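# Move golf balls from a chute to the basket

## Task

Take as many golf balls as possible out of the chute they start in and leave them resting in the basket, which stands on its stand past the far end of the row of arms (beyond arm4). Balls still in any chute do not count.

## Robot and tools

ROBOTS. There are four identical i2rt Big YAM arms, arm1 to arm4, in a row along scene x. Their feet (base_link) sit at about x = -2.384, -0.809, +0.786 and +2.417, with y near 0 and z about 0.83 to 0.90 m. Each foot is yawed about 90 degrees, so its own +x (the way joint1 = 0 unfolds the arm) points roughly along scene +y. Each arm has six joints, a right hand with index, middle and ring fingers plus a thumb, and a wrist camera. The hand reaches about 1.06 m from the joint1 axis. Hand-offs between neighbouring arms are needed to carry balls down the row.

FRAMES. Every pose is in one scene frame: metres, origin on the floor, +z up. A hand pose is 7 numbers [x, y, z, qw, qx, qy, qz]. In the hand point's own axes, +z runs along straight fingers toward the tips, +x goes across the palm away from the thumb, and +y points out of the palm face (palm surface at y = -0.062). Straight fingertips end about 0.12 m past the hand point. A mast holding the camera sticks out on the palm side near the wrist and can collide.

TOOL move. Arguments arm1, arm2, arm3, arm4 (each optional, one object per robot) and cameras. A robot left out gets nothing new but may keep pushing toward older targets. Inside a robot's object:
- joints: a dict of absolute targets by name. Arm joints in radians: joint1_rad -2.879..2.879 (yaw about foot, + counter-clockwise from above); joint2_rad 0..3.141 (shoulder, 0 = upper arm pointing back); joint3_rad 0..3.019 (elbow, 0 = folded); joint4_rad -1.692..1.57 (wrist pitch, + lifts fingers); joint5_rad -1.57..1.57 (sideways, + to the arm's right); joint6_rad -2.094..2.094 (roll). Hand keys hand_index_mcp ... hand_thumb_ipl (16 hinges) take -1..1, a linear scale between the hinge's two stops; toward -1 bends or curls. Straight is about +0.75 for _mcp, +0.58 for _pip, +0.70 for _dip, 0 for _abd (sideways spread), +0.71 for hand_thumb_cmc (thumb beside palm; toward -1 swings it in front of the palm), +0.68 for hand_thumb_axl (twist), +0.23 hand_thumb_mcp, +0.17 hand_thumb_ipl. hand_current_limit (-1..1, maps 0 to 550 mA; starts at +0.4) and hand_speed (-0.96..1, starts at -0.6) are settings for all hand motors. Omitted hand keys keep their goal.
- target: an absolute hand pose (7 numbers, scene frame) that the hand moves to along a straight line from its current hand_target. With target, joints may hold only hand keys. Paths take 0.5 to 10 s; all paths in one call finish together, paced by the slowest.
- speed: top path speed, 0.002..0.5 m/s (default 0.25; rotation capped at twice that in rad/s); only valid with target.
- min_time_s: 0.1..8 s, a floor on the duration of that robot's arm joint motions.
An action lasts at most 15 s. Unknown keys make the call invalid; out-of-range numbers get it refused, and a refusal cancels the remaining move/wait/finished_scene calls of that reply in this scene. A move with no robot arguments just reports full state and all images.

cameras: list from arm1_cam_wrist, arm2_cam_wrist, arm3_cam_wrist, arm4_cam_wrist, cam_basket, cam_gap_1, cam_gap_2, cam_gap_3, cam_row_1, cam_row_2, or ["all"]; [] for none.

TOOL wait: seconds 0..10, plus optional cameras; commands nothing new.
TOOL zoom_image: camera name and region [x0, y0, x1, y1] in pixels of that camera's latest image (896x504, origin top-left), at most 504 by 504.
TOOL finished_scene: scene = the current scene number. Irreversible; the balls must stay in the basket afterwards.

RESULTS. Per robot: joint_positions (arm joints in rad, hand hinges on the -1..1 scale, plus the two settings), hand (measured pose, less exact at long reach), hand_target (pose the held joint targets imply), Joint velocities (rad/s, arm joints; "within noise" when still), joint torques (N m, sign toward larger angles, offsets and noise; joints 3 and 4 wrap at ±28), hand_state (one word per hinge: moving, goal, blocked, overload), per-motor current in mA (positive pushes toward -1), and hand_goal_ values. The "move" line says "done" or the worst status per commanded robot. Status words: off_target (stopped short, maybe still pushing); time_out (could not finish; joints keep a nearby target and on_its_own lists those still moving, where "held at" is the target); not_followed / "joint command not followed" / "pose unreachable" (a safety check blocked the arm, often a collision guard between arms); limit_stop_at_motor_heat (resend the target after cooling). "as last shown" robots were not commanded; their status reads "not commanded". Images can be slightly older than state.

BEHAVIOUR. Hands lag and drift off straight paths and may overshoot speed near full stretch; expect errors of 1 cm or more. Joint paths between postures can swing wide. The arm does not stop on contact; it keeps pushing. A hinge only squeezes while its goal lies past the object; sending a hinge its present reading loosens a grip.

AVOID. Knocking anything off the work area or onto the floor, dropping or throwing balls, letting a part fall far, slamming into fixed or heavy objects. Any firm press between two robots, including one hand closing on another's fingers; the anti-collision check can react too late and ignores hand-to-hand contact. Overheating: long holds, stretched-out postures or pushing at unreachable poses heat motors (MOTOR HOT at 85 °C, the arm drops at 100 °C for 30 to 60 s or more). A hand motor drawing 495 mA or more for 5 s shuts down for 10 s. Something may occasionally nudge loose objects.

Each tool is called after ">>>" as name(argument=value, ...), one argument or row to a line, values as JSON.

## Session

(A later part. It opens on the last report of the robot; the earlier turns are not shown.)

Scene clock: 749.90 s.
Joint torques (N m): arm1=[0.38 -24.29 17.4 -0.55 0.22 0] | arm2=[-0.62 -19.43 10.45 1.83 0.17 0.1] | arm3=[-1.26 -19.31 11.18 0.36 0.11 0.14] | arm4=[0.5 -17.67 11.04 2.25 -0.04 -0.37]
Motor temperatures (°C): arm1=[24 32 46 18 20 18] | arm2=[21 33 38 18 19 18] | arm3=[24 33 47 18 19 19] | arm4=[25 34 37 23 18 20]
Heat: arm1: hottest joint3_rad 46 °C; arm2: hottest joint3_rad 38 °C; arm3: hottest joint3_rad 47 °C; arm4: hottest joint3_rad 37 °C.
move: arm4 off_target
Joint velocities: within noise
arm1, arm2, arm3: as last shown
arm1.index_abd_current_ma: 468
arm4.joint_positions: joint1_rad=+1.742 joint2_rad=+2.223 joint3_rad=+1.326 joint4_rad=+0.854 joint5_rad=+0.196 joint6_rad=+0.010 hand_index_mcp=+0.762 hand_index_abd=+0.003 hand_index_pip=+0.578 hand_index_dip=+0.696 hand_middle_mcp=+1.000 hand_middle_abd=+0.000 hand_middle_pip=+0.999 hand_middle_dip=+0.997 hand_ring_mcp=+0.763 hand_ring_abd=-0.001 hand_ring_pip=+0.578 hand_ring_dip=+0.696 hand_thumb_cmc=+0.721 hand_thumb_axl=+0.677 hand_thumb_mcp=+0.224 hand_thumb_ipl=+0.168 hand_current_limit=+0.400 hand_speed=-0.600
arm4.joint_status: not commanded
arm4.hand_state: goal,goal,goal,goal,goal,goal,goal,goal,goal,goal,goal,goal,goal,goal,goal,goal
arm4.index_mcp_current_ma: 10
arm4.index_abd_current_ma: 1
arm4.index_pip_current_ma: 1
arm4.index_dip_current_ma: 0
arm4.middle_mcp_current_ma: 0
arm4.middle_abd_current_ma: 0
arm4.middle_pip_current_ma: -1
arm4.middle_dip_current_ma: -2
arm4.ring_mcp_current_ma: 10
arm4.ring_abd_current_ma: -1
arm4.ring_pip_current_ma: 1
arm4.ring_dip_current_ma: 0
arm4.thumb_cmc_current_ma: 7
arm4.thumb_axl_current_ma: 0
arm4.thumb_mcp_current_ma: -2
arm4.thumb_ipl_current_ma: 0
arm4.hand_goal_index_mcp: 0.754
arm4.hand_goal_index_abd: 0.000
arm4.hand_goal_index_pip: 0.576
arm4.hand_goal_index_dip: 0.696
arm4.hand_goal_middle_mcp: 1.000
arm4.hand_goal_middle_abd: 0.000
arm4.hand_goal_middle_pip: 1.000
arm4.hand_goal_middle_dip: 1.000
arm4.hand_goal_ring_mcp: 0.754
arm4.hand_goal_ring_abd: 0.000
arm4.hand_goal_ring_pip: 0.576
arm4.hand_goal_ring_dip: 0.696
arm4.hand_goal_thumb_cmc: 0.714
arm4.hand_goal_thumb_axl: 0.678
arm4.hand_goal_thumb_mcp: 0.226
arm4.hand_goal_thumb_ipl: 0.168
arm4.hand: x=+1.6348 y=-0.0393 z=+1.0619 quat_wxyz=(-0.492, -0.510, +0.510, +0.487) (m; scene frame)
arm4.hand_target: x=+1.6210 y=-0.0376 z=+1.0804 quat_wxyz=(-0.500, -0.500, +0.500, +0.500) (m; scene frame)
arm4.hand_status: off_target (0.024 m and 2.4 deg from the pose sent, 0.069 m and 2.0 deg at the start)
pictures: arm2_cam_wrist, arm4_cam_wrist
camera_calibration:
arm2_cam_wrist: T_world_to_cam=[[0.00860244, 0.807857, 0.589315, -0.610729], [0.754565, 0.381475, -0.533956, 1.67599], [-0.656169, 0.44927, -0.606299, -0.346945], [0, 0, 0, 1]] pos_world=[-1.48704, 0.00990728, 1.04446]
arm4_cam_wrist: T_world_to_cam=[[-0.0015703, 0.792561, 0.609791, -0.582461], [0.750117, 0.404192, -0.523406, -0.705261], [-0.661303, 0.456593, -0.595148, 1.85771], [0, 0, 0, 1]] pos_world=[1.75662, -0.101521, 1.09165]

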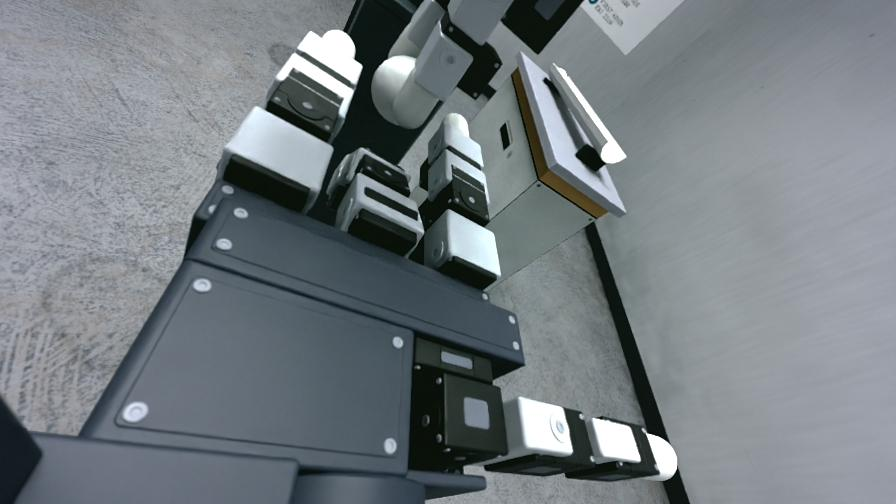

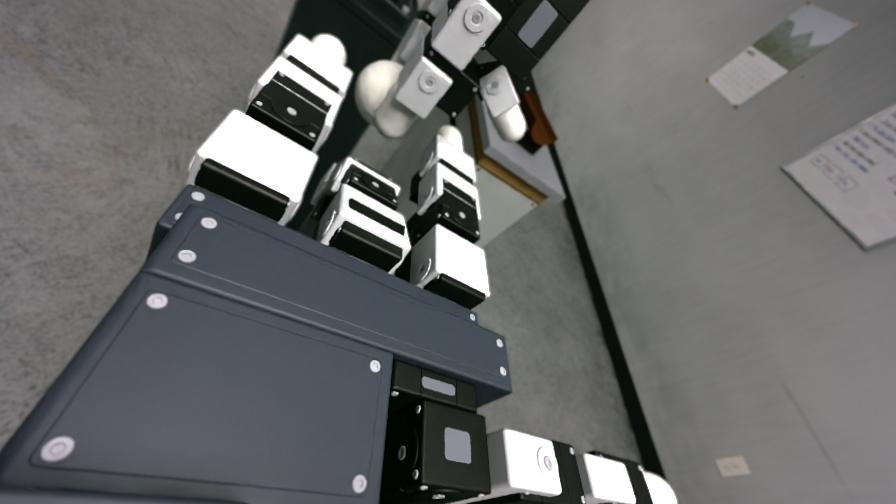

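>>> move(
  arm2={"joints": {"hand_index_abd": -0.25, "hand_ring_abd": 0.25}},
  arm4={"joints": {"hand_index_abd": -0.25, "hand_ring_abd": 0.25}},
  cameras=[],
)

>>> move(
  arm2={"joints": {"hand_index_abd": -0.45, "hand_ring_abd": 0.46}},
  arm4={"joints": {"hand_index_abd": -0.45, "hand_ring_abd": 0.46}},
  cameras=["arm2_cam_wrist", "arm4_cam_wrist"],
)

>>> zoom_image(
  camera="arm2_cam_wrist",
  region=[250, 0, 550, 200],
)

>>> zoom_image(
  camera="arm4_cam_wrist",
  region=[250, 0, 550, 200],
)

Scene clock: 752.47 s.
Joint torques (N m): arm1=[0.21 -24.29 17.4 -0.58 0.18 -0.01] | arm2=[-0.85 -19.55 10.5 1.84 0.16 0.09] | arm3=[-1.26 -19.25 11.11 0.38 0.1 0.14] | arm4=[0.32 -17.67 11.04 2.25 0.09 -0.37]
Motor temperatures (°C): arm1=[24 32 46 18 20 18] | arm2=[21 32 38 18 19 18] | arm3=[24 34 48 18 19 19] | arm4=[25 34 38 23 18 20]
Heat: arm1: hottest joint3_rad 46 °C; arm2: hottest joint3_rad 38 °C; arm3: hottest joint3_rad 48 °C; arm4: hottest joint3_rad 38 °C.
move: arm2 off_target; arm4 off_target
Joint velocities: within noise
arm1, arm3: as last shown
arm1.index_abd_current_ma: 467
arm1.hand: x=-1.7118 y=-0.0298 z=+1.0497 quat_wxyz=(+0.005, +0.999, +0.005, +0.033) (m; scene frame)
arm2.joint_positions: joint1_rad=+1.365 joint2_rad=+2.319 joint3_rad=+1.399 joint4_rad=+0.924 joint5_rad=-0.181 joint6_rad=+0.004 hand_index_mcp=+0.762 hand_index_abd=-0.159 hand_index_pip=+0.578 hand_index_dip=+0.698 hand_middle_mcp=+1.000 hand_middle_abd=+0.000 hand_middle_pip=+0.999 hand_middle_dip=+0.997 hand_ring_mcp=+0.762 hand_ring_abd=+0.165 hand_ring_pip=+0.576 hand_ring_dip=+0.697 hand_thumb_cmc=+0.721 hand_thumb_axl=+0.677 hand_thumb_mcp=+0.224 hand_thumb_ipl=+0.168 hand_current_limit=+0.400 hand_speed=-0.600
arm2.joint_status: hand_index_abd off_target (ended at -0.159, target -0.250); hand_ring_abd off_target (ended at +0.165, target +0.250)
arm2.hand_state: goal,blocked,goal,goal,goal,goal,goal,goal,goal,blocked,goal,goal,goal,goal,goal,goal
arm2.index_mcp_current_ma: 1
arm2.index_abd_current_ma: 95
arm2.index_pip_current_ma: 0
arm2.index_dip_current_ma: 0
arm2.middle_mcp_current_ma: 0
arm2.middle_abd_current_ma: 0
arm2.middle_pip_current_ma: 0
arm2.middle_dip_current_ma: 0
arm2.ring_mcp_current_ma: 1
arm2.ring_abd_current_ma: -83
arm2.ring_pip_current_ma: 0
arm2.ring_dip_current_ma: 0
arm2.thumb_cmc_current_ma: 1
arm2.thumb_axl_current_ma: 0
arm2.thumb_mcp_current_ma: 0
arm2.thumb_ipl_current_ma: 0
arm2.hand_goal_index_mcp: 0.754
arm2.hand_goal_index_abd: -0.250
arm2.hand_goal_index_pip: 0.576
arm2.hand_goal_index_dip: 0.696
arm2.hand_goal_middle_mcp: 1.000
arm2.hand_goal_middle_abd: 0.000
arm2.hand_goal_middle_pip: 1.000
arm2.hand_goal_middle_dip: 1.000
arm2.hand_goal_ring_mcp: 0.754
arm2.hand_goal_ring_abd: 0.250
arm2.hand_goal_ring_pip: 0.576
arm2.hand_goal_ring_dip: 0.696
arm2.hand_goal_thumb_cmc: 0.714
arm2.hand_goal_thumb_axl: 0.678
arm2.hand_goal_thumb_mcp: 0.226
arm2.hand_goal_thumb_ipl: 0.168
arm2.hand: x=-1.6100 y=+0.0727 z=+1.0225 quat_wxyz=(-0.500, -0.507, +0.498, +0.496) (m; scene frame)
arm2.hand_target: x=-1.6171 y=+0.0848 z=+1.0231 quat_wxyz=(-0.500, -0.500, +0.500, +0.500) (m; scene frame)
arm2.hand_status: not commanded
arm3.joint_positions: joint1_rad=-1.498 joint2_rad=+2.220 joint3_rad=+2.517 joint4_rad=-1.692 joint5_rad=+0.039 joint6_rad=+1.619 hand_index_mcp=+0.752 hand_index_abd=-0.165 hand_index_pip=+0.576 hand_index_dip=+0.696 hand_middle_mcp=+0.996 hand_middle_abd=+0.001 hand_middle_pip=+0.999 hand_middle_dip=+0.997 hand_ring_mcp=+0.758 hand_ring_abd=+0.154 hand_ring_pip=+0.580 hand_ring_dip=+0.699 hand_thumb_cmc=+0.716 hand_thumb_axl=+0.677 hand_thumb_mcp=+0.224 hand_thumb_ipl=+0.168 hand_current_limit=+0.700 hand_speed=-0.600
arm3.index_mcp_current_ma: -3
arm3.index_abd_current_ma: 467
arm3.index_pip_current_ma: 0
arm3.middle_mcp_current_ma: -8
arm3.ring_mcp_current_ma: 8
arm3.ring_pip_current_ma: 8
arm3.ring_dip_current_ma: 5
arm3.hand: x=+1.4792 y=-0.1200 z=+1.0827 quat_wxyz=(+0.008, +0.996, +0.022, +0.086) (m; scene frame)
arm3.hand_target: x=+1.4825 y=-0.1153 z=+1.1023 quat_wxyz=(+0.006, +0.994, +0.018, +0.108) (m; scene frame)
arm4.joint_positions: joint1_rad=+1.742 joint2_rad=+2.223 joint3_rad=+1.326 joint4_rad=+0.854 joint5_rad=+0.192 joint6_rad=+0.010 hand_index_mcp=+0.762 hand_index_abd=-0.174 hand_index_pip=+0.578 hand_index_dip=+0.696 hand_middle_mcp=+1.000 hand_middle_abd=+0.000 hand_middle_pip=+0.999 hand_middle_dip=+0.997 hand_ring_mcp=+0.763 hand_ring_abd=+0.154 hand_ring_pip=+0.578 hand_ring_dip=+0.696 hand_thumb_cmc=+0.721 hand_thumb_axl=+0.677 hand_thumb_mcp=+0.224 hand_thumb_ipl=+0.168 hand_current_limit=+0.400 hand_speed=-0.600
arm4.joint_status: hand_index_abd off_target (ended at -0.174, target -0.250); hand_ring_abd off_target (ended at +0.154, target +0.250)
arm4.hand_state: goal,blocked,goal,goal,goal,goal,goal,goal,goal,blocked,goal,goal,goal,goal,goal,goal
arm4.index_mcp_current_ma: 10
arm4.index_abd_current_ma: 168
arm4.index_pip_current_ma: 1
arm4.index_dip_current_ma: 0
arm4.middle_mcp_current_ma: 0
arm4.middle_abd_current_ma: 0
arm4.middle_pip_current_ma: -1
arm4.middle_dip_current_ma: -2
arm4.ring_mcp_current_ma: 10
arm4.ring_abd_current_ma: -233
arm4.ring_pip_current_ma: 1
arm4.ring_dip_current_ma: 0
arm4.thumb_cmc_current_ma: 7
arm4.thumb_axl_current_ma: 0
arm4.thumb_mcp_current_ma: -2
arm4.thumb_ipl_current_ma: 0
arm4.hand_goal_index_mcp: 0.754
arm4.hand_goal_index_abd: -0.250
arm4.hand_goal_index_pip: 0.576
arm4.hand_goal_index_dip: 0.696
arm4.hand_goal_middle_mcp: 1.000
arm4.hand_goal_middle_abd: 0.000
arm4.hand_goal_middle_pip: 1.000
arm4.hand_goal_middle_dip: 1.000
arm4.hand_goal_ring_mcp: 0.754
arm4.hand_goal_ring_abd: 0.250
arm4.hand_goal_ring_pip: 0.576
arm4.hand_goal_ring_dip: 0.696
arm4.hand_goal_thumb_cmc: 0.714
arm4.hand_goal_thumb_axl: 0.678
arm4.hand_goal_thumb_mcp: 0.226
arm4.hand_goal_thumb_ipl: 0.168
arm4.hand: x=+1.6347 y=-0.0399 z=+1.0619 quat_wxyz=(-0.493, -0.511, +0.509, +0.486) (m; scene frame)
arm4.hand_target: x=+1.6210 y=-0.0377 z=+1.0804 quat_wxyz=(-0.500, -0.500, +0.500, +0.500) (m; scene frame)
arm4.hand_status: not commanded
pictures: none
No camera images: "cameras" was empty.

Scene clock: 753.10 s.
Joint torques (N m): arm1=[0.26 -24.23 17.39 -0.58 0.19 -0.01] | arm2=[-0.79 -19.6 10.43 1.85 0.15 0.1] | arm3=[-1.26 -19.31 11.11 0.36 0.09 0.14] | arm4=[0.26 -17.61 11.04 2.22 0.08 -0.38]
Motor temperatures (°C): arm1=[24 32 46 18 20 18] | arm2=[21 32 38 18 19 18] | arm3=[24 34 48 18 19 19] | arm4=[25 34 38 23 18 20]
Heat: arm1: hottest joint3_rad 46 °C; arm2: hottest joint3_rad 38 °C; arm3: hottest joint3_rad 48 °C; arm4: hottest joint3_rad 38 °C.
move: arm2 off_target; arm4 off_target
Joint velocities: within noise
arm1, arm3: as last shown
arm1.joint_positions: joint1_rad=-1.687 joint2_rad=+2.191 joint3_rad=+2.390 joint4_rad=-1.689 joint5_rad=+0.015 joint6_rad=+1.534 hand_index_mcp=+0.729 hand_index_abd=+0.086 hand_index_pip=+0.560 hand_index_dip=+0.689 hand_middle_mcp=+0.772 hand_middle_abd=-0.053 hand_middle_pip=+0.585 hand_middle_dip=+0.700 hand_ring_mcp=-0.464 hand_ring_abd=+0.001 hand_ring_pip=-0.736 hand_ring_dip=+0.703 hand_thumb_cmc=+0.715 hand_thumb_axl=+0.679 hand_thumb_mcp=-0.505 hand_thumb_ipl=+0.168 hand_current_limit=+0.700 hand_speed=-0.600
arm1.middle_pip_current_ma: 2
arm2.joint_positions: joint1_rad=+1.365 joint2_rad=+2.319 joint3_rad=+1.399 joint4_rad=+0.924 joint5_rad=-0.181 joint6_rad=+0.004 hand_index_mcp=+0.762 hand_index_abd=-0.159 hand_index_pip=+0.578 hand_index_dip=+0.698 hand_middle_mcp=+1.000 hand_middle_abd=+0.000 hand_middle_pip=+0.999 hand_middle_dip=+0.997 hand_ring_mcp=+0.762 hand_ring_abd=+0.174 hand_ring_pip=+0.576 hand_ring_dip=+0.697 hand_thumb_cmc=+0.721 hand_thumb_axl=+0.677 hand_thumb_mcp=+0.224 hand_thumb_ipl=+0.168 hand_current_limit=+0.400 hand_speed=-0.600
arm2.joint_status: hand_index_abd off_target (ended at -0.159, target -0.450); hand_ring_abd off_target (ended at +0.174, target +0.460)
arm2.hand_state: goal,blocked,goal,goal,goal,goal,goal,goal,goal,blocked,goal,goal,goal,goal,goal,goal
arm2.index_mcp_current_ma: 1
arm2.index_abd_current_ma: 385
arm2.index_pip_current_ma: 0
arm2.index_dip_current_ma: 0
arm2.middle_mcp_current_ma: 0
arm2.middle_abd_current_ma: 0
arm2.middle_pip_current_ma: 0
arm2.middle_dip_current_ma: 0
arm2.ring_mcp_current_ma: 1
arm2.ring_abd_current_ma: -385
arm2.ring_pip_current_ma: 0
arm2.ring_dip_current_ma: 0
arm2.thumb_cmc_current_ma: 1
arm2.thumb_axl_current_ma: 0
arm2.thumb_mcp_current_ma: 0
arm2.thumb_ipl_current_ma: 0
arm2.hand_goal_index_mcp: 0.754
arm2.hand_goal_index_abd: -0.450
arm2.hand_goal_index_pip: 0.576
arm2.hand_goal_index_dip: 0.696
arm2.hand_goal_middle_mcp: 1.000
arm2.hand_goal_middle_abd: 0.000
arm2.hand_goal_middle_pip: 1.000
arm2.hand_goal_middle_dip: 1.000
arm2.hand_goal_ring_mcp: 0.754
arm2.hand_goal_ring_abd: 0.460
arm2.hand_goal_ring_pip: 0.576
arm2.hand_goal_ring_dip: 0.696
arm2.hand_goal_thumb_cmc: 0.714
arm2.hand_goal_thumb_axl: 0.678
arm2.hand_goal_thumb_mcp: 0.226
arm2.hand_goal_thumb_ipl: 0.168
arm2.hand: x=-1.6100 y=+0.0727 z=+1.0225 quat_wxyz=(-0.500, -0.507, +0.498, +0.496) (m; scene frame)
arm2.hand_target: x=-1.6171 y=+0.0848 z=+1.0231 quat_wxyz=(-0.500, -0.500, +0.500, +0.500) (m; scene frame)
arm2.hand_status: not commanded
arm4.joint_positions: joint1_rad=+1.742 joint2_rad=+2.223 joint3_rad=+1.326 joint4_rad=+0.854 joint5_rad=+0.192 joint6_rad=+0.010 hand_index_mcp=+0.762 hand_index_abd=-0.177 hand_index_pip=+0.578 hand_index_dip=+0.696 hand_middle_mcp=+1.000 hand_middle_abd=+0.000 hand_middle_pip=+0.999 hand_middle_dip=+0.997 hand_ring_mcp=+0.763 hand_ring_abd=+0.154 hand_ring_pip=+0.578 hand_ring_dip=+0.696 hand_thumb_cmc=+0.721 hand_thumb_axl=+0.677 hand_thumb_mcp=+0.224 hand_thumb_ipl=+0.168 hand_current_limit=+0.400 hand_speed=-0.600
arm4.joint_status: hand_index_abd off_target (ended at -0.177, target -0.450); hand_ring_abd off_target (ended at +0.154, target +0.460)
arm4.hand_state: goal,blocked,goal,goal,goal,goal,goal,goal,goal,blocked,goal,goal,goal,goal,goal,goal
arm4.index_mcp_current_ma: 10
arm4.index_abd_current_ma: 385
arm4.index_pip_current_ma: 1
arm4.index_dip_current_ma: 0
arm4.middle_mcp_current_ma: 0
arm4.middle_abd_current_ma: 0
arm4.middle_pip_current_ma: -1
arm4.middle_dip_current_ma: -2
arm4.ring_mcp_current_ma: 10
arm4.ring_abd_current_ma: -385
arm4.ring_pip_current_ma: 1
arm4.ring_dip_current_ma: 0
arm4.thumb_cmc_current_ma: 7
arm4.thumb_axl_current_ma: 0
arm4.thumb_mcp_current_ma: -2
arm4.thumb_ipl_current_ma: 0
arm4.hand_goal_index_mcp: 0.754
arm4.hand_goal_index_abd: -0.450
arm4.hand_goal_index_pip: 0.576
arm4.hand_goal_index_dip: 0.696
arm4.hand_goal_middle_mcp: 1.000
arm4.hand_goal_middle_abd: 0.000
arm4.hand_goal_middle_pip: 1.000
arm4.hand_goal_middle_dip: 1.000
arm4.hand_goal_ring_mcp: 0.754
arm4.hand_goal_ring_abd: 0.460
arm4.hand_goal_ring_pip: 0.576
arm4.hand_goal_ring_dip: 0.696
arm4.hand_goal_thumb_cmc: 0.714
arm4.hand_goal_thumb_axl: 0.678
arm4.hand_goal_thumb_mcp: 0.226
arm4.hand_goal_thumb_ipl: 0.168
arm4.hand: x=+1.6347 y=-0.0399 z=+1.0619 quat_wxyz=(-0.493, -0.511, +0.509, +0.486) (m; scene frame)
arm4.hand_target: x=+1.6210 y=-0.0377 z=+1.0804 quat_wxyz=(-0.500, -0.500, +0.500, +0.500) (m; scene frame)
arm4.hand_status: not commanded
pictures: arm2_cam_wrist, arm4_cam_wrist
camera_calibration:
arm2_cam_wrist: T_world_to_cam=[[0.00892186, 0.808107, 0.588968, -0.609974], [0.754727, 0.380939, -0.534109, 1.67636], [-0.655979, 0.449275, -0.606501, -0.346495], [0, 0, 0, 1]] pos_world=[-1.48704, 0.0100066, 1.04446]
arm4_cam_wrist: T_world_to_cam=[[-0.00428184, 0.7924, 0.609987, -0.577774], [0.748769, 0.406857, -0.52327, -0.702845], [-0.662817, 0.454499, -0.595067, 1.86029], [0, 0, 0, 1]] pos_world=[1.75683, -0.101713, 1.09165]

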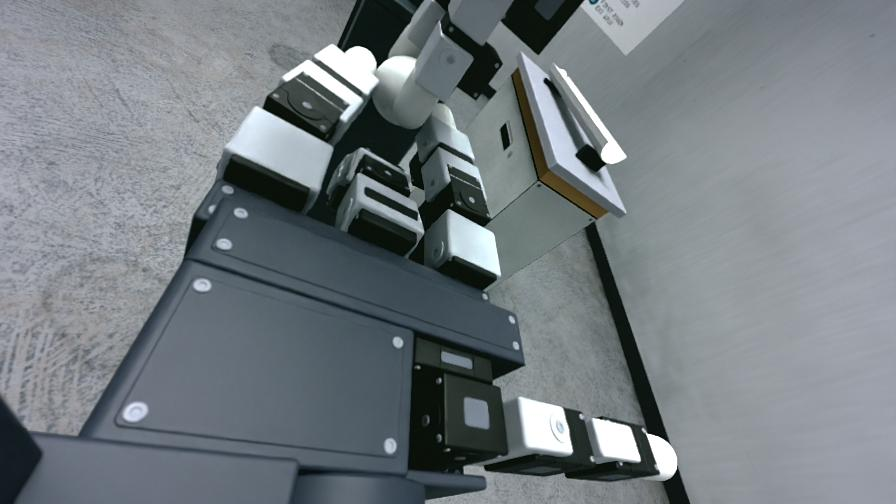

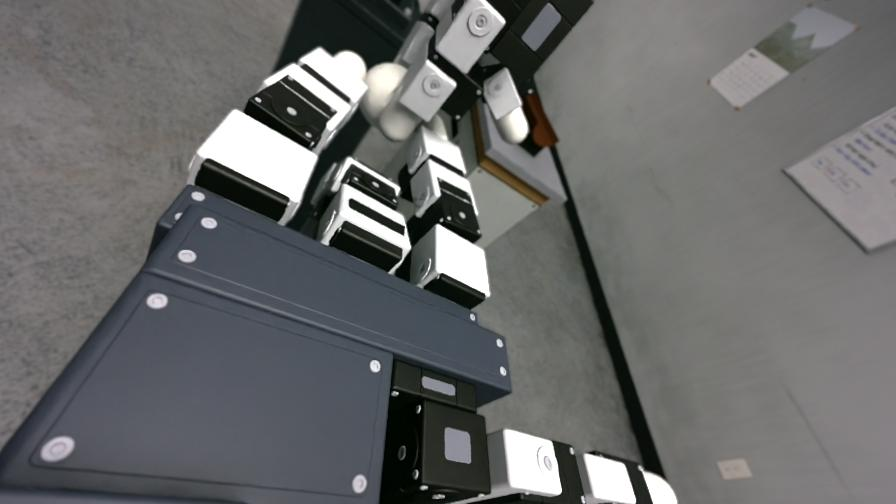

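Scaled by 1.680 from the camera's 896x504 image, which has a finer 1280x720 frame.

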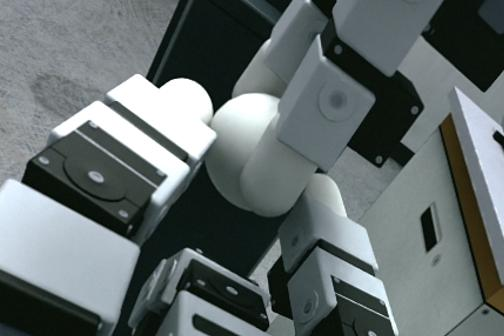

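Scaled by 1.680 from the camera's 896x504 image, which has a finer 1280x720 frame.

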